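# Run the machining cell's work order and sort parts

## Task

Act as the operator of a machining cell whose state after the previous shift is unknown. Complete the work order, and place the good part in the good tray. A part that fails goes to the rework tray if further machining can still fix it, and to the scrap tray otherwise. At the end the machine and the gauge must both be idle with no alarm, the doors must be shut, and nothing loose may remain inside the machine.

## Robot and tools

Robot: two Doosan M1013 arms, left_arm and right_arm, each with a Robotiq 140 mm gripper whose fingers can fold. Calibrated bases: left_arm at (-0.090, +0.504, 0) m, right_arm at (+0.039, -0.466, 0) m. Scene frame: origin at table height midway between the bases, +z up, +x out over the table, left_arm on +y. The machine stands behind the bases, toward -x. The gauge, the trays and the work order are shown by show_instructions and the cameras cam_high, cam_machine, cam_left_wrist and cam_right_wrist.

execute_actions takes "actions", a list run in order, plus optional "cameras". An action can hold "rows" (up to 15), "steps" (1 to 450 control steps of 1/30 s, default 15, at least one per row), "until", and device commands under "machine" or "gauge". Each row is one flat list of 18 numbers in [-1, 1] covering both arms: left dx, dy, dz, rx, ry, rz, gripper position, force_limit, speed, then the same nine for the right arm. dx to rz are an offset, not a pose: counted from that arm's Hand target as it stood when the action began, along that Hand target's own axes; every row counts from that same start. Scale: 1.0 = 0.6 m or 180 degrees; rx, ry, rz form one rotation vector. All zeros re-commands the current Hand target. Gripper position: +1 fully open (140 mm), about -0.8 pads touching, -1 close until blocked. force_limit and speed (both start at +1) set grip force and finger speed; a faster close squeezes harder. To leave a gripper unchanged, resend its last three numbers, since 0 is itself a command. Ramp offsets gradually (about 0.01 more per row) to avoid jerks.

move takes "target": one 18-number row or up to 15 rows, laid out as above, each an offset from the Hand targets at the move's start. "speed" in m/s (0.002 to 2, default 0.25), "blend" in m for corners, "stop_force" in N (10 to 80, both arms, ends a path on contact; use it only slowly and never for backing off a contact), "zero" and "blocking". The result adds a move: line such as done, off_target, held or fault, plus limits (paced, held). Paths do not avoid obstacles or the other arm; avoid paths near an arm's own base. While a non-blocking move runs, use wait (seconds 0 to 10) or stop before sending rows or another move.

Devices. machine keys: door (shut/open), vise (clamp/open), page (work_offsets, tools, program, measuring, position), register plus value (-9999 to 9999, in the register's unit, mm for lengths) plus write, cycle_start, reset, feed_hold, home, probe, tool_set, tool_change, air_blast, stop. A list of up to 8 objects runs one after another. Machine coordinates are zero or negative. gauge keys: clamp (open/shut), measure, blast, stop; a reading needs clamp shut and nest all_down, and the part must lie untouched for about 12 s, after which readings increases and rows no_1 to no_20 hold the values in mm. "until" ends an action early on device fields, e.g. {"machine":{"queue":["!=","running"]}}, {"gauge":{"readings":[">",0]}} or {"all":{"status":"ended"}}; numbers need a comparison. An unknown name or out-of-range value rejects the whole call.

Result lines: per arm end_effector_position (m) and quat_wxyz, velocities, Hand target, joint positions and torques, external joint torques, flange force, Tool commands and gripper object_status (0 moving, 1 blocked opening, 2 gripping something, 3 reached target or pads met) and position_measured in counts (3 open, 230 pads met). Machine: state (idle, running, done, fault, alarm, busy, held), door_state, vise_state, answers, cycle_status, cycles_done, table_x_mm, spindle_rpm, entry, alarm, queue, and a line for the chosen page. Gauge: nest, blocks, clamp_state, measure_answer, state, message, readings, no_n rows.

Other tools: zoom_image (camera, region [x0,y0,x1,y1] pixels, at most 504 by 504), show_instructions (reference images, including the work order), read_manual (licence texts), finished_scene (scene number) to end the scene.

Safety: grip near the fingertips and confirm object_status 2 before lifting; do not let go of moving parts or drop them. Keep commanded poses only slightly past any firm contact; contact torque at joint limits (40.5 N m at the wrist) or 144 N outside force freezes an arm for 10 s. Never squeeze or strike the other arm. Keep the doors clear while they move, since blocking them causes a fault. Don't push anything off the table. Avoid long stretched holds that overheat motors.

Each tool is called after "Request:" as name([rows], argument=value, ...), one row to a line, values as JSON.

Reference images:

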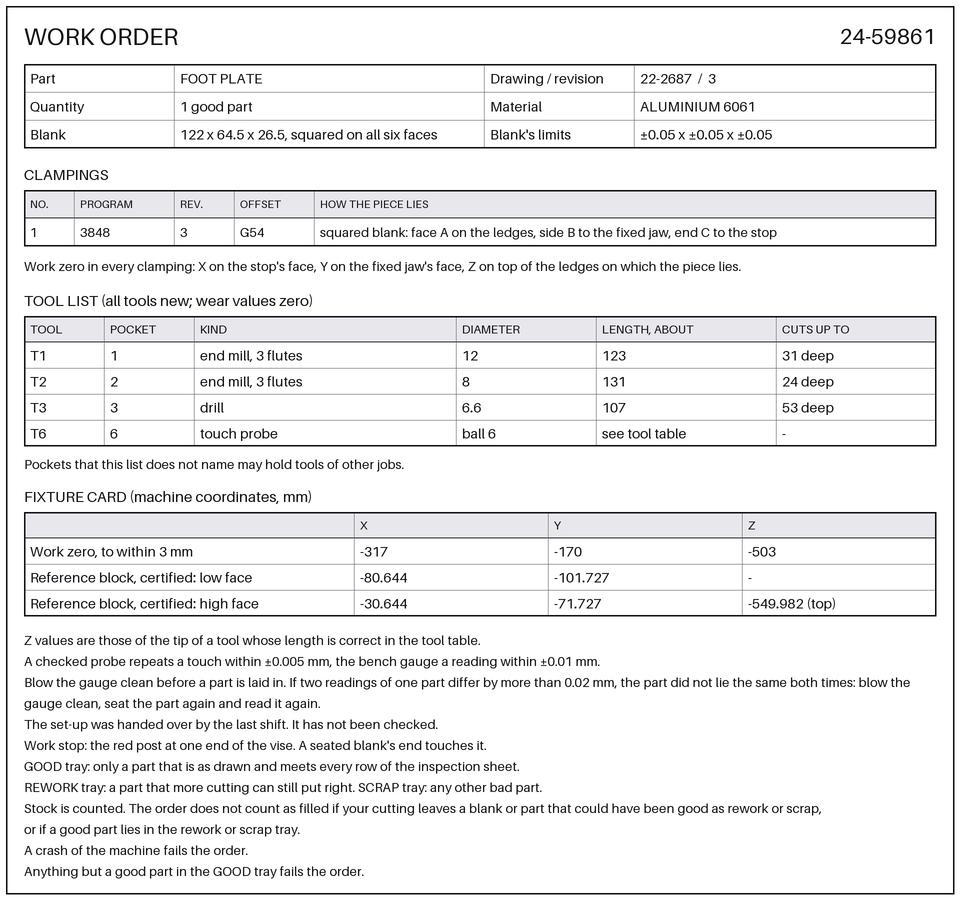

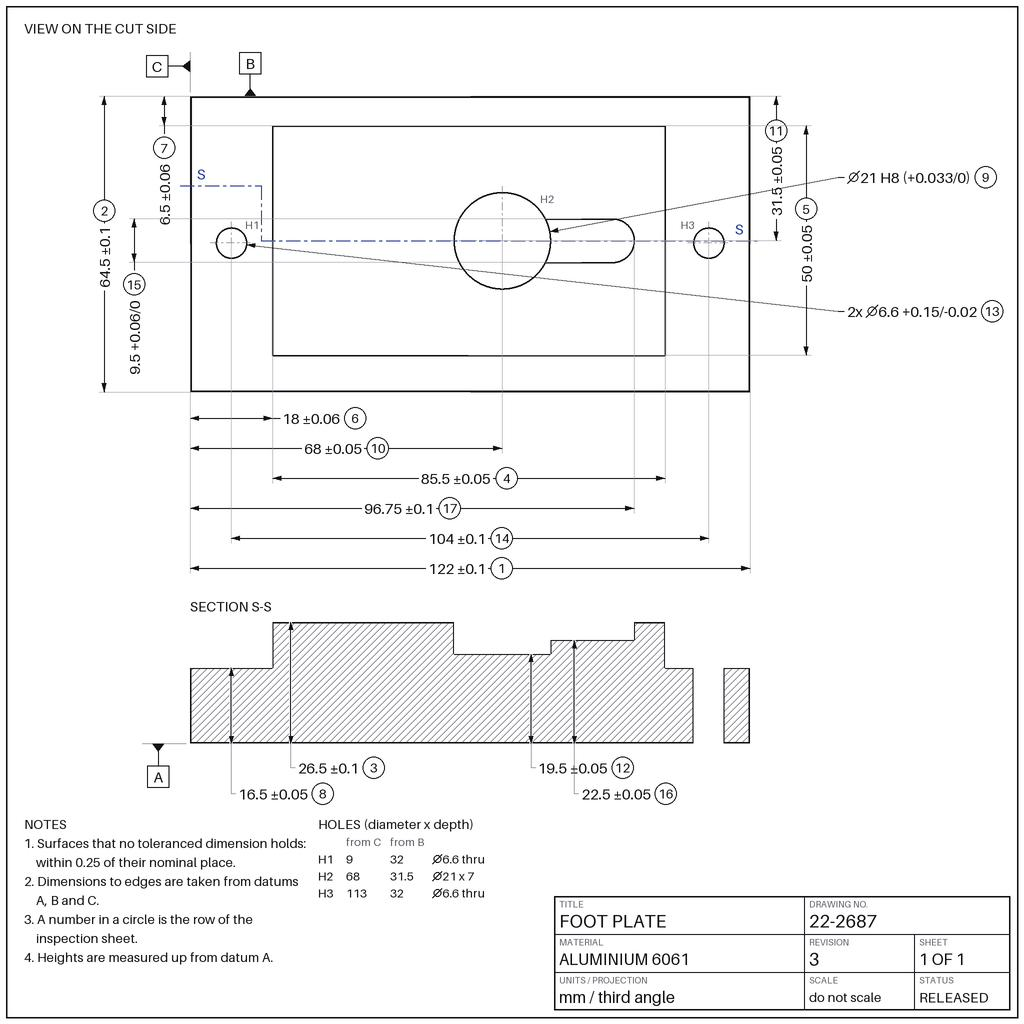

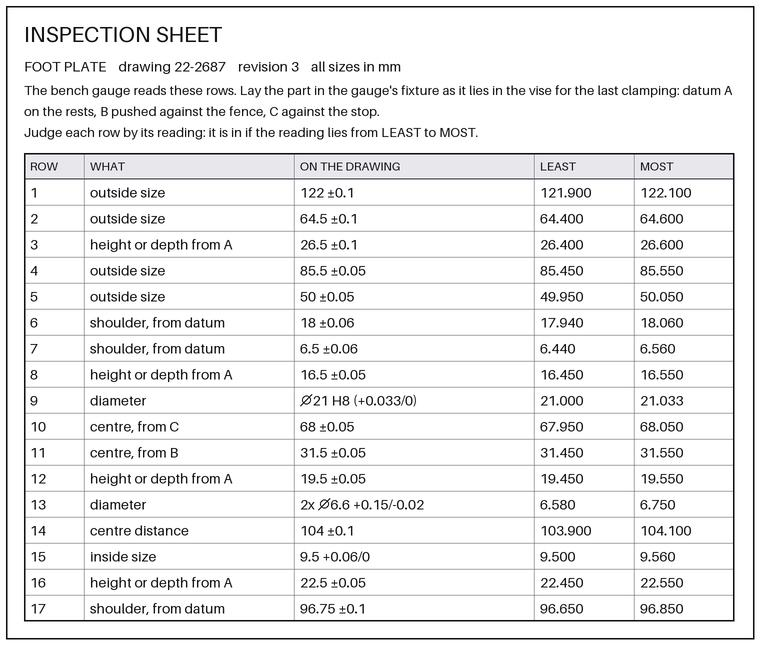

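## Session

Request:
execute_actions([
  {"machine":{"page":"program"},"steps":3},
])

Request:
execute_actions([
  {"machine":{"page":"tools"},"steps":3},
], cameras=[])

Request:
execute_actions([
  {"machine":{"page":"measuring"},"steps":3},
], cameras=[])

Request:
execute_actions([
  {"machine":{"page":"work_offsets"},"steps":3},
], cameras=[])

Scene clock: 0.30 s.
left_arm: end_effector_position=(+0.3482, +0.4868, +0.3691) position_measured=3 object_status=3 end_effector_quat_wxyz=(-0.033, +0.999, +0.003, +0.019) | right_arm: end_effector_position=(+0.4777, -0.4554, +0.3692) position_measured=3 object_status=3 end_effector_quat_wxyz=(+0.000, +0.019, +1.000, +0.000)
Joint positions: left_arm=[-0.195 -0.211 1.886 0.073 1.442 1.383] | right_arm=[-3.002 0.193 -1.87 0 -1.464 1.711]
Joint velocities: within noise
Joint torques (N m): left_arm=[0.84 -23.48 -41.88 4.78 -0.05 0.19] | right_arm=[-2.42 21.98 40.98 -4.37 -0.17 -0.32]
External joint torques (N m): left_arm=[-0.78 2.92 -0.88 -0.21 -0.08 -0.19] | right_arm=[2.5 -0.33 0.67 0.1 0.13 0.32]
Flange force (N): left_arm=[5.7 2.8 -0.8] | right_arm=[-0.6 6.5 -0.8]
Hand target: left_arm +0.3482, +0.4868, +0.3691; -0.033, +0.999, +0.003, +0.019 | right_arm +0.4777, -0.4554, +0.3692; +0.000, +0.019, +1.000, +0.000
Tool commands: left_gripper/position=+1.0 left_gripper/force_limit=+1.0 left_gripper/speed=+1.0 right_gripper/position=+1.0 right_gripper/force_limit=+1.0 right_gripper/speed=+1.0
machine.program: program=+3848 tool_call=+1 tool_in_spindle=+0 program_revision=+3 program_offset=+54 load_peak=+0 stored1_number=+3848 stored1_revision=+3 stored2_number=+5216 stored2_revision=+4 stored3_number=+5440 stored3_revision=+2 stored4_number=+0 stored4_revision=+0 cycles=+0
machine: state=idle door_state=shut vise_state=closed_empty cycle_status=done cycles_done=0 table_x_mm=0 spindle_rpm=0 page=program entry=no_entry entries=0 queue=done queue_left=0
gauge: nest=all_up blocks=free clamp_state=open readings=0

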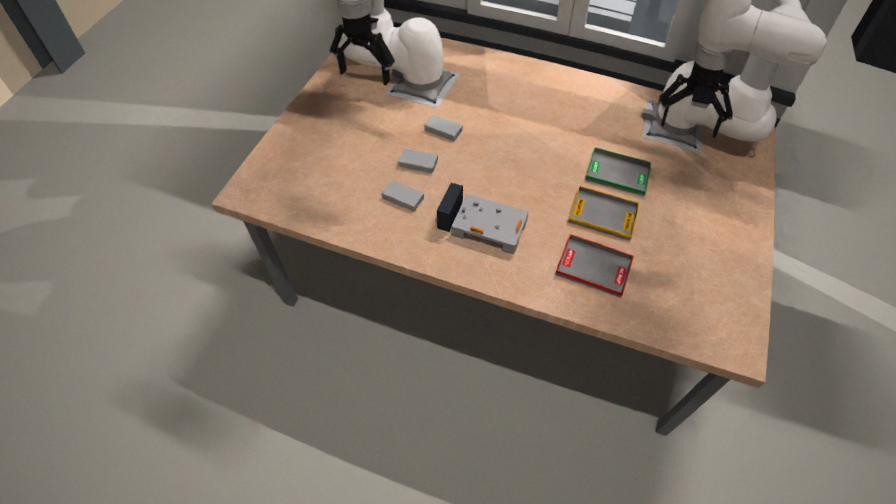

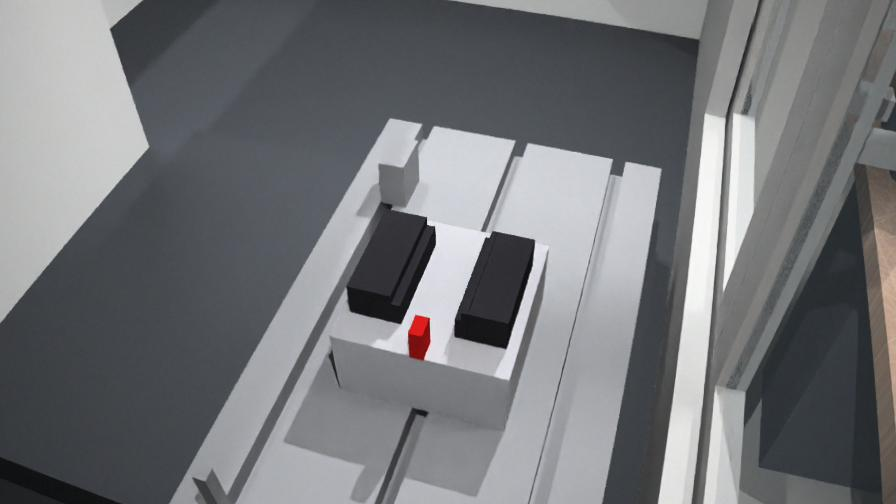

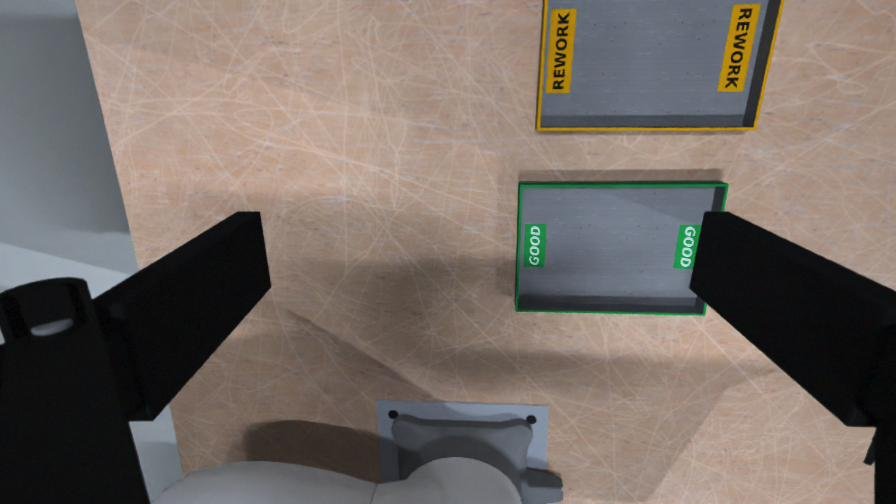

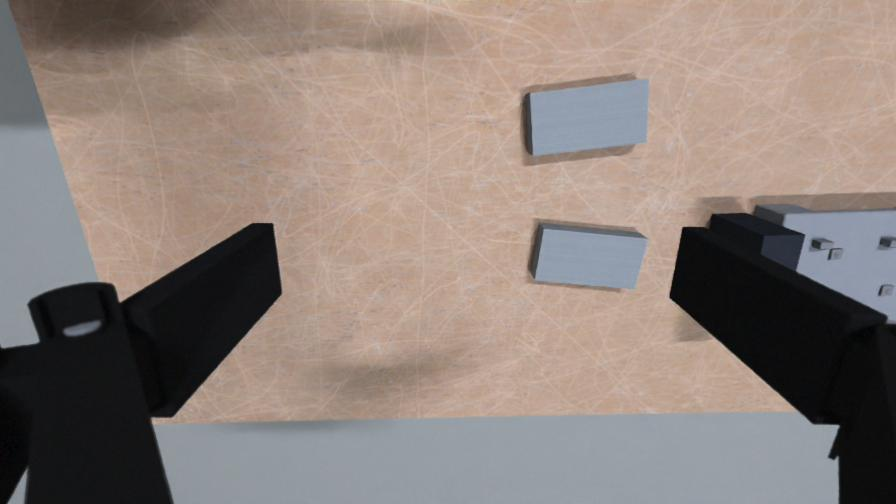

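Scene clock: 0.60 s.
left_arm: end_effector_position=(+0.3482, +0.4868, +0.3691) position_measured=3 object_status=3 end_effector_quat_wxyz=(-0.033, +0.999, +0.003, +0.019) | right_arm: end_effector_position=(+0.4777, -0.4554, +0.3692) position_measured=3 object_status=3 end_effector_quat_wxyz=(+0.000, +0.019, +1.000, +0.000)
Joint positions: left_arm=[-0.195 -0.211 1.886 0.073 1.442 1.383] | right_arm=[-3.002 0.193 -1.87 0 -1.464 1.711]
Joint velocities: within noise
Joint torques (N m): left_arm=[0.76 -23.87 -42.11 4.85 -0.08 0.19] | right_arm=[-2.25 21.72 40.93 -4.37 -0.12 -0.31]
External joint torques (N m): left_arm=[-0.87 3.42 -0.68 -0.29 -0.05 -0.19] | right_arm=[2.3 0.02 0.69 0.09 0.07 0.31]
Flange force (N): left_arm=[6.2 3.0 -0.4] | right_arm=[-0.1 6.0 -1.0]
Hand target: left_arm +0.3482, +0.4868, +0.3691; -0.033, +0.999, +0.003, +0.019 | right_arm +0.4777, -0.4554, +0.3692; +0.000, +0.019, +1.000, +0.000
Tool commands: left_gripper/position=+1.0 left_gripper/force_limit=+1.0 left_gripper/speed=+1.0 right_gripper/position=+1.0 right_gripper/force_limit=+1.0 right_gripper/speed=+1.0
machine.tools: t1_length=+122.716 t1_length_wear=+0.000 t1_diameter=+11.992 t1_diameter_wear=-0.267 t1_pocket=+1.000 t2_length=+131.252 t2_length_wear=+0.000 t2_diameter=+7.993 t2_diameter_wear=+0.000 t2_pocket=+2.000 t3_length=+106.908 t3_length_wear=+0.000 t3_diameter=+6.599 t3_diameter_wear=+0.000 t3_pocket=+3.000 t4_length=+138.628 t4_length_wear=+0.000 t4_diameter=+5.986 t4_diameter_wear=+0.000 t4_pocket=+4.000 t5_length=+115.858 t5_length_wear=+0.000 t5_diameter=+15.995 t5_diameter_wear=+0.000 t5_pocket=+5.000 t6_length=+150.315 t6_length_wear=+0.000 t6_diameter=+6.000 t6_diameter_wear=+0.000 t6_pocket=+6.000
machine: state=idle door_state=shut vise_state=closed_empty cycle_status=done cycles_done=0 table_x_mm=0 spindle_rpm=0 page=tools entry=no_entry entries=0 queue=done queue_left=0
gauge: nest=all_up blocks=free clamp_state=open readings=0
No camera images: "cameras" was empty.

Scene clock: 0.90 s.
left_arm: end_effector_position=(+0.3482, +0.4868, +0.3691) position_measured=3 object_status=3 end_effector_quat_wxyz=(-0.033, +0.999, +0.003, +0.019) | right_arm: end_effector_position=(+0.4777, -0.4554, +0.3692) position_measured=3 object_status=3 end_effector_quat_wxyz=(+0.000, +0.019, +1.000, +0.000)
Joint positions: left_arm=[-0.195 -0.211 1.886 0.073 1.442 1.383] | right_arm=[-3.002 0.193 -1.87 0 -1.464 1.711]
Joint velocities: within noise
Joint torques (N m): left_arm=[1.04 -23.7 -42.14 4.83 -0.05 0.16] | right_arm=[-2.34 21.81 40.94 -4.35 -0.14 -0.34]
External joint torques (N m): left_arm=[-1.06 3.1 -0.77 -0.25 -0.08 -0.16] | right_arm=[2.37 -0.06 0.71 0.07 0.09 0.34]
Flange force (N): left_arm=[5.8 3.4 -0.6] | right_arm=[-0.2 6.2 -1.0]
Hand target: left_arm +0.3482, +0.4868, +0.3691; -0.033, +0.999, +0.003, +0.019 | right_arm +0.4777, -0.4554, +0.3692; +0.000, +0.019, +1.000, +0.000
Tool commands: left_gripper/position=+1.0 left_gripper/force_limit=+1.0 left_gripper/speed=+1.0 right_gripper/position=+1.0 right_gripper/force_limit=+1.0 right_gripper/speed=+1.0
machine.measuring: probe_x=+0.000 probe_y=+0.000 probe_z=+0.000 probe_move_x=+0.000 probe_move_y=+0.000 probe_move_z=+0.000 probe_radius=+2.990 probe_off_x=+0.000 probe_off_y=+0.000 setter_z=-520.000 probe_touched=+0 probe_found_x=+0.000 probe_found_y=+0.000 probe_found_z=+0.000 set_length=+0.000 set_diameter=+0.000
machine: state=idle door_state=shut vise_state=closed_empty cycle_status=done cycles_done=0 table_x_mm=0 spindle_rpm=0 page=measuring entry=no_entry entries=0 queue=done queue_left=0
gauge: nest=all_up blocks=free clamp_state=open readings=0
No camera images: "cameras" was empty.

Scene clock: 1.20 s.
left_arm: end_effector_position=(+0.3482, +0.4868, +0.3691) position_measured=3 object_status=3 end_effector_quat_wxyz=(-0.033, +0.999, +0.003, +0.019) | right_arm: end_effector_position=(+0.4777, -0.4554, +0.3692) position_measured=3 object_status=3 end_effector_quat_wxyz=(+0.000, +0.019, +1.000, +0.000)
Joint positions: left_arm=[-0.195 -0.211 1.886 0.073 1.442 1.383] | right_arm=[-3.002 0.193 -1.87 0 -1.464 1.711]
Joint velocities: within noise
Joint torques (N m): left_arm=[0.87 -23.68 -42.12 4.82 -0.08 0.15] | right_arm=[-2.3 22 41.06 -4.33 -0.15 -0.31]
External joint torques (N m): left_arm=[-0.94 3.18 -0.67 -0.25 -0.05 -0.16] | right_arm=[2.32 -0.08 0.61 0.05 0.09 0.31]
Flange force (N): left_arm=[5.8 3.1 -0.4] | right_arm=[-0.1 6.0 -0.8]
Hand target: left_arm +0.3482, +0.4868, +0.3691; -0.033, +0.999, +0.003, +0.019 | right_arm +0.4777, -0.4554, +0.3692; +0.000, +0.019, +1.000, +0.000
Tool commands: left_gripper/position=+1.0 left_gripper/force_limit=+1.0 left_gripper/speed=+1.0 right_gripper/position=+1.0 right_gripper/force_limit=+1.0 right_gripper/speed=+1.0
machine.work_offsets: g54_x=-315.001 g54_y=-170.750 g54_z=-502.796 g55_x=+0.000 g55_y=+0.000 g55_z=+0.000 g56_x=+0.000 g56_y=+0.000 g56_z=+0.000
machine: state=idle door_state=shut vise_state=closed_empty cycle_status=done cycles_done=0 table_x_mm=0 spindle_rpm=0 page=work_offsets entry=no_entry entries=0 queue=done queue_left=0
gauge: nest=all_up blocks=free clamp_state=open readings=0
No camera images: "cameras" was empty.

Request:
execute_actions([
  {"machine":[{"vise":"open"},{"register":"t1_diameter_wear","value":0,"write":true},{"air_blast":true},{"register":"tool_call","value":1,"write":true},{"tool_change":true},{"tool_set":true,"page":"measuring"}],"gauge":{"blast":true},"steps":3},
], cameras=[])

Request:
move(target=[0,0,0,0,0,0,1,1,1,0.065,0.23,0.2,0,0,-0.5456,1,1,1], speed=0.5, cameras=["cam_right_wrist"])

Scene clock: 4.40 s.
left_arm: end_effector_position=(+0.3482, +0.4868, +0.3691) position_measured=3 object_status=3 end_effector_quat_wxyz=(-0.033, +0.999, +0.003, +0.019) | right_arm: end_effector_position=(+0.4777, -0.4554, +0.3692) position_measured=3 object_status=3 end_effector_quat_wxyz=(+0.000, +0.019, +1.000, +0.000)
Joint positions: left_arm=[-0.195 -0.211 1.886 0.073 1.442 1.383] | right_arm=[-3.002 0.193 -1.87 0 -1.464 1.711]
Joint velocities: within noise
Joint torques (N m): left_arm=[0.76 -24.09 -42.1 4.8 -0.03 0.22] | right_arm=[-2.17 21.99 40.99 -4.34 -0.14 -0.3]
External joint torques (N m): left_arm=[-0.68 3.56 -0.63 -0.23 -0.09 -0.22] | right_arm=[2.2 -0.31 0.6 0.07 0.08 0.3]
Flange force (N): left_arm=[6.5 2.7 -0.2] | right_arm=[-0.5 5.7 -0.8]
Hand target: left_arm +0.3482, +0.4868, +0.3691; -0.033, +0.999, +0.003, +0.019 | right_arm +0.4777, -0.4554, +0.3692; +0.000, +0.019, +1.000, +0.000
Tool commands: left_gripper/position=+1.0 left_gripper/force_limit=+1.0 left_gripper/speed=+1.0 right_gripper/position=+1.0 right_gripper/force_limit=+1.0 right_gripper/speed=+1.0
machine.work_offsets: g54_x=-315.001 g54_y=-170.750 g54_z=-502.796 g55_x=+0.000 g55_y=+0.000 g55_z=+0.000 g56_x=+0.000 g56_y=+0.000 g56_z=+0.000
machine: state=idle door_state=shut vise_state=between cycle_status=done cycles_done=0 table_x_mm=0 spindle_rpm=0 page=work_offsets entry=no_entry entries=0 queue=running queue_left=5
gauge: nest=all_up blocks=free clamp_state=open state=busy message=taken readings=0
No camera images: "cameras" was empty.

Scene clock: 6.70 s.
left_arm: end_effector_position=(+0.3482, +0.4868, +0.3691) position_measured=3 object_status=3 end_effector_quat_wxyz=(-0.033, +0.999, +0.003, +0.019) | right_arm: end_effector_position=(+0.4440, -0.3161, +0.2492) position_measured=3 object_status=3 end_effector_quat_wxyz=(+0.000, +0.744, -0.669, +0.000)
Joint positions: left_arm=[-0.195 -0.211 1.886 0.073 1.442 1.383] | right_arm=[-2.67 0.159 -2.063 0 -1.237 0.329]
Joint velocities: within noise
Joint torques (N m): left_arm=[0.88 -23.79 -41.96 4.8 -0.06 0.15] | right_arm=[-2.32 23.11 38.85 -4.18 -0.1 -0.32]
External joint torques (N m): left_arm=[-0.93 3.19 -0.98 -0.22 -0.07 -0.16] | right_arm=[2.39 -0.19 0.68 0.07 0.08 0.31]
Flange force (N): left_arm=[6.3 3.1 -0.9] | right_arm=[-6.3 0.8 -0.7]
Hand target: left_arm +0.3482, +0.4868, +0.3691; -0.033, +0.999, +0.003, +0.019 | right_arm +0.4440, -0.3161, +0.2492; +0.000, +0.744, -0.669, +0.000
Off the commanded pose: left_arm 0.000 m, 0 deg | right_arm 0.000 m, 0 deg.
machine.work_offsets: g54_x=-315.001 g54_y=-170.750 g54_z=-502.796 g55_x=+0.000 g55_y=+0.000 g55_z=+0.000 g56_x=+0.000 g56_y=+0.000 g56_z=+0.000
machine: state=busy door_state=shut vise_state=open cycle_status=done cycles_done=0 table_x_mm=0 spindle_rpm=0 page=work_offsets entries=2 queue=running queue_left=3
gauge: nest=all_up blocks=free clamp_state=open message=taken readings=0
move: done
Images, in order (width x height): cam_right_wrist 896x504.

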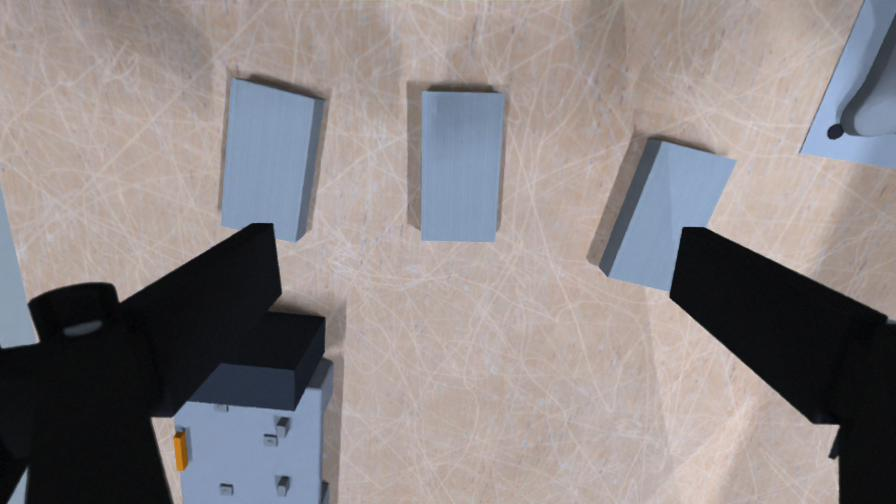

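Request:
move([
  [0,0,0,0,0,0,1,1,1,0.0333,-0.0028,0.2,0,0,0,0.3,1,0],
  [0,0,0,0,0,0,1,1,1,0.0333,-0.0028,0.3503,0,0,0,0.3,1,0],
], speed=[0.25,0.12], blend=[0.02,0], cameras=["cam_right_wrist"])

Scene clock: 9.63 s.
left_arm: end_effector_position=(+0.3482, +0.4868, +0.3691) position_measured=3 object_status=3 end_effector_quat_wxyz=(-0.033, +0.999, +0.003, +0.019) | right_arm: end_effector_position=(+0.4479, -0.3358, +0.0390) position_measured=91 object_status=3 end_effector_quat_wxyz=(+0.000, +0.744, -0.669, +0.000)
Joint positions: left_arm=[-0.195 -0.211 1.886 0.073 1.442 1.383] | right_arm=[-2.716 -0.059 -2.309 0 -0.773 0.284]
Joint velocities: within noise
Joint torques (N m): left_arm=[0.96 -23.74 -42.11 4.8 -0.06 0.17] | right_arm=[-2.17 36.38 28.72 -3.11 0.16 -0.31]
External joint torques (N m): left_arm=[-1.11 3.32 -0.6 -0.23 -0.07 -0.17] | right_arm=[2.27 -1.34 0.54 0.07 -0.18 0.31]
Flange force (N): left_arm=[5.9 3.5 -0.3] | right_arm=[-6.4 -1.2 1.2]
Hand target: left_arm +0.3482, +0.4868, +0.3691; -0.033, +0.999, +0.003, +0.019 | right_arm +0.4479, -0.3358, +0.0390; +0.000, +0.744, -0.669, +0.000
Off the commanded pose: left_arm 0.000 m, 0 deg | right_arm 0.000 m, 0 deg.
machine.work_offsets: g54_x=-315.001 g54_y=-170.750 g54_z=-502.796 g55_x=+0.000 g55_y=+0.000 g55_z=+0.000 g56_x=+0.000 g56_y=+0.000 g56_z=+0.000
machine: state=busy door_state=shut vise_state=open cycle_status=done cycles_done=0 table_x_mm=0 spindle_rpm=0 page=work_offsets entries=4 queue=running queue_left=1
gauge: nest=all_up blocks=free clamp_state=open message=taken readings=0
move: done
Images, in order (width x height): cam_right_wrist 896x504.

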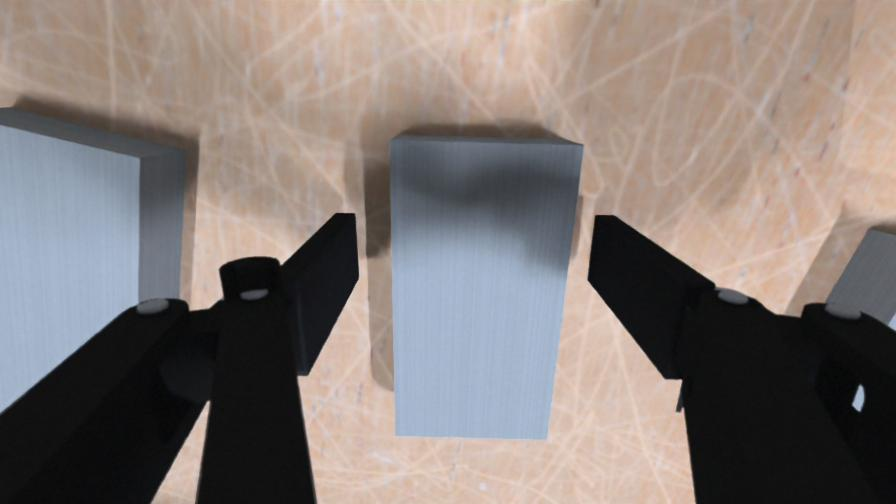

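Request:
execute_actions([
  {"rows":[[0,0,0,0,0,0,1,1,1,0,0.0025,0,0,0,0.005,0.3,1,0]],"steps":10},
  {"rows":[[0,0,0,0,0,0,1,1,1,0,0,0,0,0,0,-1,0.3,-1]],"steps":50},
], cameras=["cam_right_wrist"])

Scene clock: 12.63 s.
left_arm: end_effector_position=(+0.3482, +0.4868, +0.3691) position_measured=3 object_status=3 end_effector_quat_wxyz=(-0.033, +0.999, +0.003, +0.019) | right_arm: end_effector_position=(+0.4464, -0.3359, +0.0390) position_measured=135 object_status=2 end_effector_quat_wxyz=(+0.000, +0.738, -0.674, +0.000)
Joint positions: left_arm=[-0.195 -0.211 1.886 0.073 1.442 1.383] | right_arm=[-2.715 -0.057 -2.311 0 -0.773 0.3]
Joint velocities: within noise
Joint torques (N m): left_arm=[0.94 -23.56 -42.04 4.79 -0.06 0.19] | right_arm=[-2.34 29.22 25.26 -3.04 1.13 -0.27]
External joint torques (N m): left_arm=[-1.04 3.16 -0.64 -0.23 -0.06 -0.19] | right_arm=[2.35 5.79 3.98 0 -1.15 0.27]
External joint torques at the end of the 1st action: left_arm=[-0.63 3.27 -0.95 -0.23 -0.06 -0.2] | right_arm=[2.56 -1.25 0.66 0.09 0.03 0.3]
Flange force (N): left_arm=[5.7 3.4 -0.4] | right_arm=[-5.4 3.8 -15.2]
Flange force at the end of the 1st action (N): left_arm=[6.5 2.5 -0.8] | right_arm=[-7.1 -0.9 1.5]
Hand target: left_arm +0.3482, +0.4868, +0.3691; -0.033, +0.999, +0.003, +0.019 | right_arm +0.4464, -0.3359, +0.0390; +0.000, +0.738, -0.674, +0.000
Off the commanded pose: left_arm 0.000 m, 0 deg | right_arm 0.000 m, 0 deg.
machine.work_offsets: g54_x=-315.001 g54_y=-170.750 g54_z=-502.796 g55_x=+0.000 g55_y=+0.000 g55_z=+0.000 g56_x=+0.000 g56_y=+0.000 g56_z=+0.000
machine: state=busy door_state=shut vise_state=open cycle_status=done cycles_done=0 table_x_mm=0 spindle_rpm=0 page=work_offsets entries=4 queue=running queue_left=1
gauge: nest=all_up blocks=free clamp_state=open message=taken readings=0
Images, in order (width x height): cam_right_wrist 896x504.

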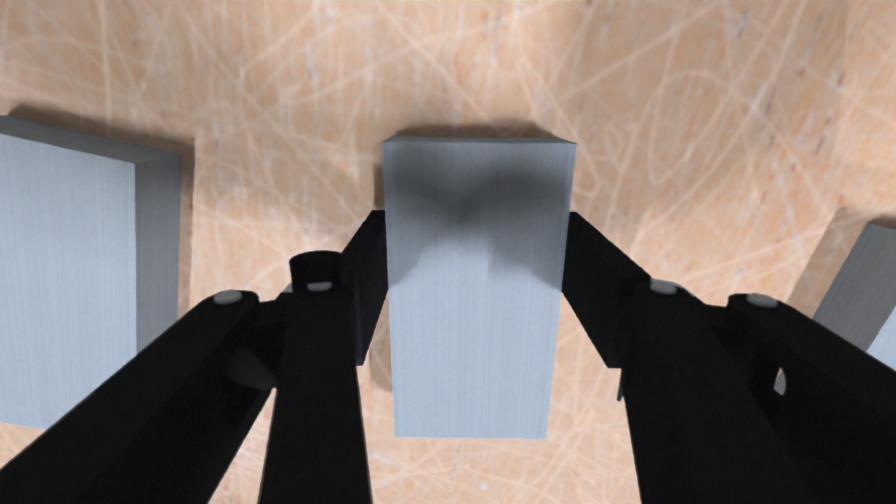

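Request:
move([
  [0,0,0,0,0,0,1,1,1,0,0,-0.3,0,0,0,-1,0.3,-1],
  [0,0,0,0,0,0,1,1,1,-0.4706,-0.3442,-0.3,0,0,0.0289,-1,0.3,-1],
  [0,0,0,0,0,0,1,1,1,-0.4706,-0.3442,-0.19,0,0,0.0289,-1,0.3,-1],
], speed=[0.15,0.3,0.15], blend=[0.05,0.03,0], cameras=["cam_right_wrist","cam_high"])

Scene clock: 16.67 s.
left_arm: end_effector_position=(+0.3482, +0.4868, +0.3691) position_measured=3 object_status=3 end_effector_quat_wxyz=(-0.033, +0.999, +0.003, +0.019) | right_arm: end_effector_position=(+0.6265, -0.0361, +0.1532) position_measured=135 object_status=2 end_effector_quat_wxyz=(+0.000, +0.707, -0.707, +0.000)
Joint positions: left_arm=[-0.195 -0.211 1.886 0.073 1.442 1.383] | right_arm=[-2.425 -0.37 -1.654 0 -1.117 0.68]
Joint velocities: within noise
Joint torques (N m): left_arm=[0.76 -24.12 -41.97 4.79 -0.07 0.22] | right_arm=[-2.63 78.71 40.04 -3.9 0.19 -0.32]
External joint torques (N m): left_arm=[-0.75 3.67 -0.66 -0.23 -0.05 -0.23] | right_arm=[2.62 -3.63 -2.3 -0.01 -0.22 0.32]
Flange force (N): left_arm=[6.7 2.9 -0.3] | right_arm=[-3.5 2.1 4.4]
Hand target: left_arm +0.3482, +0.4868, +0.3691; -0.033, +0.999, +0.003, +0.019 | right_arm +0.6265, -0.0361, +0.1531; +0.000, +0.707, -0.707, +0.000
Off the commanded pose: left_arm 0.000 m, 0 deg | right_arm 0.000 m, 0 deg.
machine.measuring: probe_x=+0.000 probe_y=+0.000 probe_z=+0.000 probe_move_x=+0.000 probe_move_y=+0.000 probe_move_z=+0.000 probe_radius=+2.990 probe_off_x=+0.000 probe_off_y=+0.000 setter_z=-520.000 probe_touched=+0 probe_found_x=+0.000 probe_found_y=+0.000 probe_found_z=+0.000 set_length=+0.000 set_diameter=+0.000
machine: state=busy door_state=shut vise_state=open cycle_status=moving cycles_done=0 table_x_mm=325 spindle_rpm=0 page=measuring entries=5 queue=running queue_left=0
gauge: nest=all_up blocks=free clamp_state=open message=taken readings=0
move: done
Images, in order (width x height): cam_high 896x504, cam_right_wrist 896x504.

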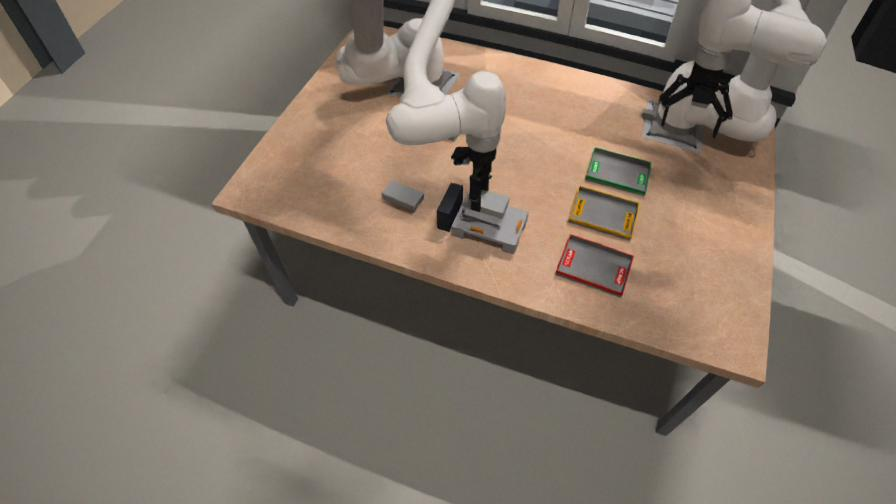

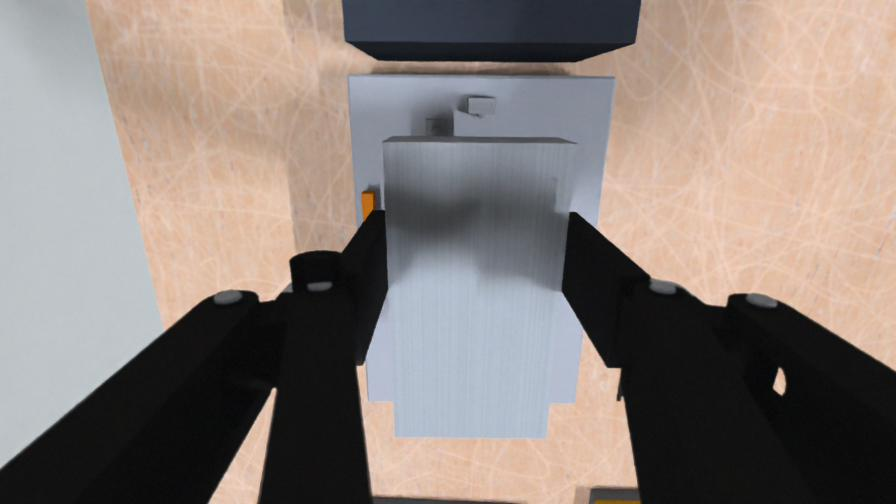

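Request:
execute_actions([
  {"steps": 300, "until": {"machine": {"queue": ["!=", "running"]}}},
], cameras=["cam_right_wrist"])

Scene clock: 28.77 s.
left_arm: end_effector_position=(+0.3482, +0.4868, +0.3691) position_measured=3 object_status=3 end_effector_quat_wxyz=(-0.033, +0.999, +0.003, +0.019) | right_arm: end_effector_position=(+0.6265, -0.0361, +0.1531) position_measured=135 object_status=2 end_effector_quat_wxyz=(+0.000, +0.707, -0.707, +0.000)
Joint positions: left_arm=[-0.195 -0.211 1.886 0.073 1.442 1.383] | right_arm=[-2.425 -0.37 -1.654 0 -1.117 0.68]
Joint velocities: within noise
Joint torques (N m): left_arm=[0.93 -23.68 -42.02 4.8 -0.1 0.17] | right_arm=[-2.29 78.75 39.92 -3.87 -0.04 -0.32]
External joint torques (N m): left_arm=[-1.11 3.3 -0.63 -0.25 -0.02 -0.17] | right_arm=[2.19 -3.83 -2.33 -0.03 0 0.32]
Flange force (N): left_arm=[5.9 3.6 -0.4] | right_arm=[-3.1 1.6 5.0]
Hand target: left_arm +0.3482, +0.4868, +0.3691; -0.033, +0.999, +0.003, +0.019 | right_arm +0.6265, -0.0361, +0.1531; +0.000, +0.707, -0.707, +0.000
Tool commands: left_gripper/position=+1.0 left_gripper/force_limit=+1.0 left_gripper/speed=+1.0 right_gripper/position=-1.0 right_gripper/force_limit=+0.3 right_gripper/speed=-1.0
Off the commanded pose: left_arm 0.000 m, 0 deg | right_arm 0.000 m, 0 deg.
machine.measuring: probe_x=+0.000 probe_y=+0.000 probe_z=+0.000 probe_move_x=+0.000 probe_move_y=+0.000 probe_move_z=+0.000 probe_radius=+2.990 probe_off_x=+0.000 probe_off_y=+0.000 setter_z=-520.000 probe_touched=+0 probe_found_x=+0.000 probe_found_y=+0.000 probe_found_z=+0.000 set_length=+0.000 set_diameter=+0.000
machine: state=busy door_state=shut vise_state=open cycle_status=moving cycles_done=0 table_x_mm=308 spindle_rpm=0 page=measuring entries=5 queue=running queue_left=0
gauge: nest=all_up blocks=free clamp_state=open message=taken readings=0
Images, in order (width x height): cam_right_wrist 896x504.

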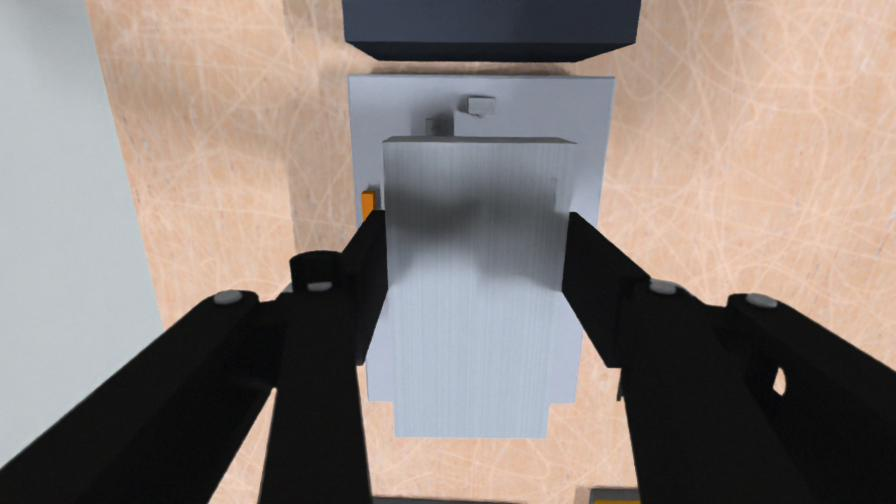

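Request:
move(target=[0,0,0,0,0,0,1,1,1, 0,0,0.0910,0,0,0,-1,0.3,-1], speed=0.1, cameras=[])

Request:
move(target=[0,0,0,0,0,0,1,1,1, 0,0,0.02,0,0,0,-1,0.3,-1], speed=0.015, stop_force=10, cameras=["cam_right_wrist"])

Scene clock: 29.97 s.
left_arm: end_effector_position=(+0.3482, +0.4868, +0.3691) position_measured=3 object_status=3 end_effector_quat_wxyz=(-0.033, +0.999, +0.003, +0.019) | right_arm: end_effector_position=(+0.6265, -0.0361, +0.0986) position_measured=135 object_status=2 end_effector_quat_wxyz=(+0.000, +0.707, -0.707, +0.000)
Joint positions: left_arm=[-0.195 -0.211 1.886 0.073 1.442 1.383] | right_arm=[-2.425 -0.412 -1.703 0 -1.026 0.68]
Joint velocities: within noise
Joint torques (N m): left_arm=[1.02 -23.51 -41.92 4.86 -0.09 0.15] | right_arm=[-2.44 80.93 38.21 -3.73 -0.06 -0.32]
External joint torques (N m): left_arm=[-0.87 2.84 -0.96 -0.27 -0.04 -0.16] | right_arm=[2.52 -3.79 -2.3 0.01 0.03 0.32]
Flange force (N): left_arm=[5.7 2.9 -1.0] | right_arm=[-3.3 2.2 5.1]
Hand target: left_arm +0.3482, +0.4868, +0.3691; -0.033, +0.999, +0.003, +0.019 | right_arm +0.6265, -0.0361, +0.0985; +0.000, +0.707, -0.707, +0.000
Off the commanded pose: left_arm 0.000 m, 0 deg | right_arm 0.000 m, 0 deg.
machine.measuring: probe_x=+0.000 probe_y=+0.000 probe_z=+0.000 probe_move_x=+0.000 probe_move_y=+0.000 probe_move_z=+0.000 probe_radius=+2.990 probe_off_x=+0.000 probe_off_y=+0.000 setter_z=-520.000 probe_touched=+0 probe_found_x=+0.000 probe_found_y=+0.000 probe_found_z=+0.000 set_length=+0.000 set_diameter=+0.000
machine: state=busy door_state=shut vise_state=open cycle_status=moving cycles_done=0 table_x_mm=290 spindle_rpm=0 page=measuring entries=5 queue=running queue_left=0
gauge: nest=all_up blocks=free clamp_state=open message=taken readings=0
move: done
No camera images: "cameras" was empty.

Scene clock: 31.20 s.
left_arm: end_effector_position=(+0.3482, +0.4868, +0.3691) position_measured=3 object_status=3 end_effector_quat_wxyz=(-0.033, +0.999, +0.003, +0.019) | right_arm: end_effector_position=(+0.6266, -0.0360, +0.0892) position_measured=135 object_status=2 end_effector_quat_wxyz=(+0.000, +0.707, -0.707, +0.000)
Joint positions: left_arm=[-0.195 -0.211 1.886 0.073 1.442 1.383] | right_arm=[-2.425 -0.42 -1.71 0 -1.011 0.68]
Joint velocities: within noise
Joint torques (N m): left_arm=[0.83 -23.99 -41.98 4.82 -0.09 0.21] | right_arm=[-2.08 56.57 26.6 -3.42 2.85 -0.29]
External joint torques (N m): left_arm=[-0.87 3.46 -0.84 -0.24 -0.04 -0.21] | right_arm=[2.07 21.03 8.9 -0.26 -2.88 0.29]
Flange force (N): left_arm=[6.5 3.1 -0.7] | right_arm=[2.2 8.5 -29.9]
Hand target: left_arm +0.3482, +0.4868, +0.3691; -0.033, +0.999, +0.003, +0.019 | right_arm +0.6266, -0.0360, +0.0892; +0.000, +0.707, -0.707, +0.000 (not the last commanded pose)
Off the commanded pose: left_arm 0.000 m, 0 deg | right_arm 0.003 m, 0 deg.
machine.measuring: probe_x=+0.000 probe_y=+0.000 probe_z=+0.000 probe_move_x=+0.000 probe_move_y=+0.000 probe_move_z=+0.000 probe_radius=+2.990 probe_off_x=+0.000 probe_off_y=+0.000 setter_z=-520.000 probe_touched=+0 probe_found_x=+0.000 probe_found_y=+0.000 probe_found_z=+0.000 set_length=+0.000 set_diameter=+0.000
machine: state=busy door_state=shut vise_state=open cycle_status=moving cycles_done=0 table_x_mm=209 spindle_rpm=0 page=measuring entries=5 queue=running queue_left=0
gauge: nest=some_down blocks=free clamp_state=open message=taken readings=0
move: contact (right_arm)
Images, in order (width x height): cam_right_wrist 896x504.

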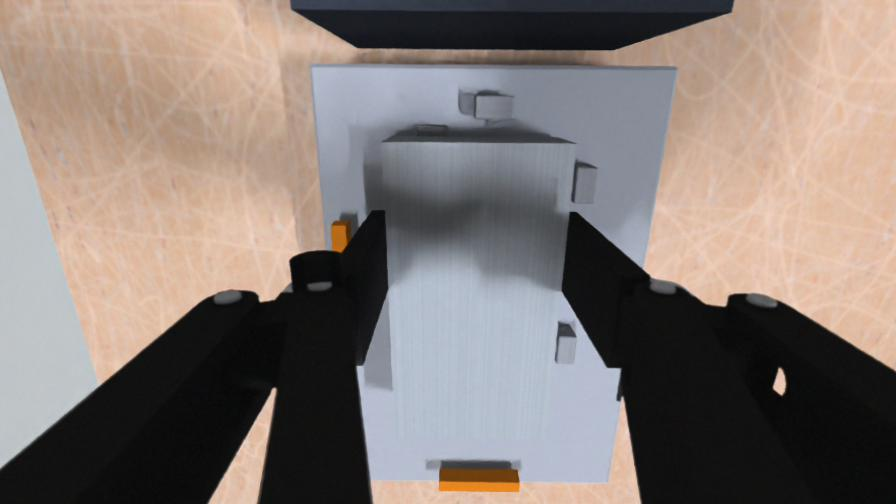

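Request:
execute_actions([
  {"rows": [[0,0,0,0,0,0,1,1,1, 0,0,-0.0012,0,0,0,0.2,0.3,-1]], "steps": 25},
], cameras=[])

Request:
move(target=[0,0,0,0,0,0,1,1,1, 0,0,-0.12,0,0,0,0.2,0.3,-1], speed=0.15, cameras=["cam_right_wrist"])

Request:
execute_actions([
  {"gauge": {"clamp": "shut"}, "steps": 60, "until": {"gauge": {"nest": "all_down"}}},
], cameras=[])

Request:
execute_actions([
  {"steps": 20},
  {"gauge": {"measure": true}, "steps": 3},
], cameras=["cam_right_wrist"])

Scene clock: 32.87 s.
left_arm: end_effector_position=(+0.3482, +0.4868, +0.3691) position_measured=3 object_status=3 end_effector_quat_wxyz=(-0.033, +0.999, +0.003, +0.019) | right_arm: end_effector_position=(+0.6266, -0.0360, +0.0900) position_measured=104 object_status=3 end_effector_quat_wxyz=(+0.000, +0.707, -0.707, +0.000)
Joint positions: left_arm=[-0.195 -0.211 1.886 0.073 1.442 1.383] | right_arm=[-2.425 -0.42 -1.709 0 -1.012 0.68]
Joint velocities: within noise
Joint torques (N m): left_arm=[0.8 -23.56 -41.92 4.8 -0.09 0.16] | right_arm=[-2.29 77.42 34.92 -3.76 -0.12 -0.31]
External joint torques (N m): left_arm=[-0.74 2.92 -0.96 -0.21 -0.04 -0.17] | right_arm=[2.3 0.38 0.65 0.08 0.09 0.31]
Flange force (N): left_arm=[5.8 2.6 -0.9] | right_arm=[-3.3 1.6 -0.7]
Hand target: left_arm +0.3482, +0.4868, +0.3691; -0.033, +0.999, +0.003, +0.019 | right_arm +0.6266, -0.0360, +0.0899; +0.000, +0.707, -0.707, +0.000
Off the commanded pose: left_arm 0.000 m, 0 deg | right_arm 0.000 m, 0 deg.
machine.measuring: probe_x=+0.000 probe_y=+0.000 probe_z=+0.000 probe_move_x=+0.000 probe_move_y=+0.000 probe_move_z=+0.000 probe_radius=+2.990 probe_off_x=+0.000 probe_off_y=+0.000 setter_z=-520.000 probe_touched=+0 probe_found_x=+0.000 probe_found_y=+0.000 probe_found_z=+0.000 set_length=+122.714 set_diameter=+11.991
machine: state=idle door_state=shut vise_state=open cycle_status=done cycles_done=0 table_x_mm=0 spindle_rpm=0 page=measuring entries=5 queue=done queue_left=0
gauge: nest=some_down blocks=free clamp_state=open message=taken readings=0
No camera images: "cameras" was empty.

Scene clock: 33.77 s.
left_arm: end_effector_position=(+0.3482, +0.4868, +0.3691) position_measured=3 object_status=3 end_effector_quat_wxyz=(-0.033, +0.999, +0.003, +0.019) | right_arm: end_effector_position=(+0.6266, -0.0361, +0.1619) position_measured=104 object_status=3 end_effector_quat_wxyz=(+0.000, +0.707, -0.707, +0.000)
Joint positions: left_arm=[-0.195 -0.211 1.886 0.073 1.442 1.383] | right_arm=[-2.425 -0.364 -1.646 0 -1.131 0.68]
Joint velocities: within noise
Joint torques (N m): left_arm=[0.87 -23.76 -42.11 4.82 -0.09 0.19] | right_arm=[-2.39 74.37 37.12 -4.03 -0.03 -0.29]
External joint torques (N m): left_arm=[-0.9 3.19 -0.74 -0.24 -0.04 -0.2] | right_arm=[2.43 0.1 0.75 0.1 0 0.29]
Flange force (N): left_arm=[5.9 3.1 -0.6] | right_arm=[-3.8 1.2 -0.8]
Hand target: left_arm +0.3482, +0.4868, +0.3691; -0.033, +0.999, +0.003, +0.019 | right_arm +0.6265, -0.0361, +0.1619; +0.000, +0.707, -0.707, +0.000
Off the commanded pose: left_arm 0.000 m, 0 deg | right_arm 0.000 m, 0 deg.
machine.measuring: probe_x=+0.000 probe_y=+0.000 probe_z=+0.000 probe_move_x=+0.000 probe_move_y=+0.000 probe_move_z=+0.000 probe_radius=+2.990 probe_off_x=+0.000 probe_off_y=+0.000 setter_z=-520.000 probe_touched=+0 probe_found_x=+0.000 probe_found_y=+0.000 probe_found_z=+0.000 set_length=+122.714 set_diameter=+11.991
machine: state=idle door_state=shut vise_state=open cycle_status=done cycles_done=0 table_x_mm=0 spindle_rpm=0 page=measuring entries=5 queue=done queue_left=0
gauge: nest=some_down blocks=free clamp_state=open message=taken readings=0
move: done
Images, in order (width x height): cam_right_wrist 896x504.

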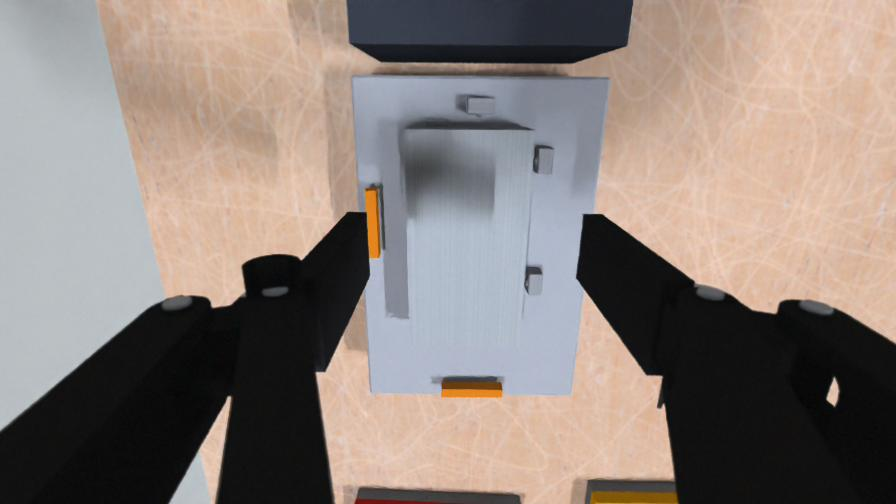

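Scene clock: 35.97 s.
left_arm: end_effector_position=(+0.3482, +0.4868, +0.3691) position_measured=3 object_status=3 end_effector_quat_wxyz=(-0.033, +0.999, +0.003, +0.019) | right_arm: end_effector_position=(+0.6265, -0.0361, +0.1620) position_measured=104 object_status=3 end_effector_quat_wxyz=(+0.000, +0.707, -0.707, +0.000)
Joint positions: left_arm=[-0.195 -0.211 1.886 0.073 1.442 1.383] | right_arm=[-2.425 -0.364 -1.646 0 -1.132 0.68]
Joint velocities: within noise
Joint torques (N m): left_arm=[0.48 -23.84 -42.14 4.8 -0.06 0.13] | right_arm=[-2.37 74.55 37.27 -4.03 -0.16 -0.31]
External joint torques (N m): left_arm=[-0.4 3.23 -0.67 -0.21 -0.06 -0.14] | right_arm=[2.37 -0.03 0.55 0.11 0.12 0.31]
Flange force (N): left_arm=[6.1 1.8 -0.3] | right_arm=[-3.5 1.4 -0.3]
Hand target: left_arm +0.3482, +0.4868, +0.3691; -0.033, +0.999, +0.003, +0.019 | right_arm +0.6265, -0.0361, +0.1619; +0.000, +0.707, -0.707, +0.000
Tool commands: left_gripper/position=+1.0 left_gripper/force_limit=+1.0 left_gripper/speed=+1.0 right_gripper/position=+0.2 right_gripper/force_limit=+0.3 right_gripper/speed=-1.0
Off the commanded pose: left_arm 0.000 m, 0 deg | right_arm 0.000 m, 0 deg.
machine.measuring: probe_x=+0.000 probe_y=+0.000 probe_z=+0.000 probe_move_x=+0.000 probe_move_y=+0.000 probe_move_z=+0.000 probe_radius=+2.990 probe_off_x=+0.000 probe_off_y=+0.000 setter_z=-520.000 probe_touched=+0 probe_found_x=+0.000 probe_found_y=+0.000 probe_found_z=+0.000 set_length=+122.714 set_diameter=+11.991
machine: state=idle door_state=shut vise_state=open cycle_status=done cycles_done=0 table_x_mm=0 spindle_rpm=0 page=measuring entries=5 queue=done queue_left=0
gauge: nest=some_down blocks=fence clamp_state=between message=taken readings=0
No camera images: "cameras" was empty.

Scene clock: 36.93 s.
left_arm: end_effector_position=(+0.3482, +0.4868, +0.3691) position_measured=3 object_status=3 end_effector_quat_wxyz=(-0.033, +0.999, +0.003, +0.019) | right_arm: end_effector_position=(+0.6265, -0.0361, +0.1619) position_measured=104 object_status=3 end_effector_quat_wxyz=(+0.000, +0.707, -0.707, +0.000)
Joint positions: left_arm=[-0.195 -0.211 1.886 0.073 1.442 1.383] | right_arm=[-2.425 -0.364 -1.646 0 -1.131 0.68]
Joint velocities: within noise
Joint torques (N m): left_arm=[0.81 -23.61 -41.94 4.78 -0.09 0.21] | right_arm=[-2.5 74.74 37.18 -4.02 -0.11 -0.29]
External joint torques (N m): left_arm=[-0.97 3.3 -0.67 -0.23 -0.03 -0.21] | right_arm=[2.54 -0.09 0.77 0.09 0.08 0.29]
External joint torques at the end of the 1st action: left_arm=[-0.56 3.01 -0.9 -0.2 -0.05 -0.17] | right_arm=[2.42 -0.06 0.49 0.09 0.09 0.32]
Flange force (N): left_arm=[6.0 3.3 -0.4] | right_arm=[-4.0 1.1 -0.6]
Flange force at the end of the 1st action (N): left_arm=[6.0 2.2 -0.8] | right_arm=[-3.6 1.5 -0.3]
Hand target: left_arm +0.3482, +0.4868, +0.3691; -0.033, +0.999, +0.003, +0.019 | right_arm +0.6265, -0.0361, +0.1619; +0.000, +0.707, -0.707, +0.000
Tool commands: left_gripper/position=+1.0 left_gripper/force_limit=+1.0 left_gripper/speed=+1.0 right_gripper/position=+0.2 right_gripper/force_limit=+0.3 right_gripper/speed=-1.0
Off the commanded pose: left_arm 0.000 m, 0 deg | right_arm 0.000 m, 0 deg.
machine.measuring: probe_x=+0.000 probe_y=+0.000 probe_z=+0.000 probe_move_x=+0.000 probe_move_y=+0.000 probe_move_z=+0.000 probe_radius=+2.990 probe_off_x=+0.000 probe_off_y=+0.000 setter_z=-520.000 probe_touched=+0 probe_found_x=+0.000 probe_found_y=+0.000 probe_found_z=+0.000 set_length=+122.714 set_diameter=+11.991
machine: state=idle door_state=shut vise_state=open cycle_status=done cycles_done=0 table_x_mm=0 spindle_rpm=0 page=measuring entries=5 queue=done queue_left=0
gauge: nest=some_down blocks=fence clamp_state=between measure_answer=refused_not_clamped message=taken readings=0 refusals=1
refused: action 1: gauge.measure: not_clamped
Images, in order (width x height): cam_right_wrist 896x504.

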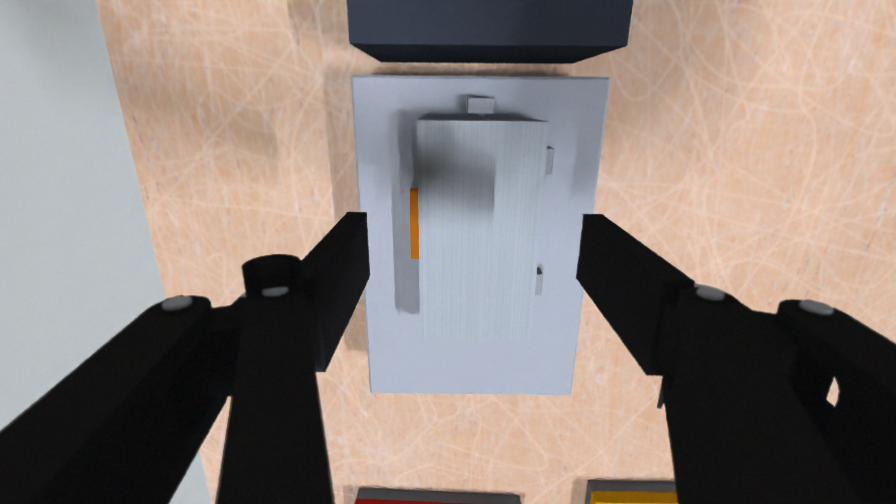

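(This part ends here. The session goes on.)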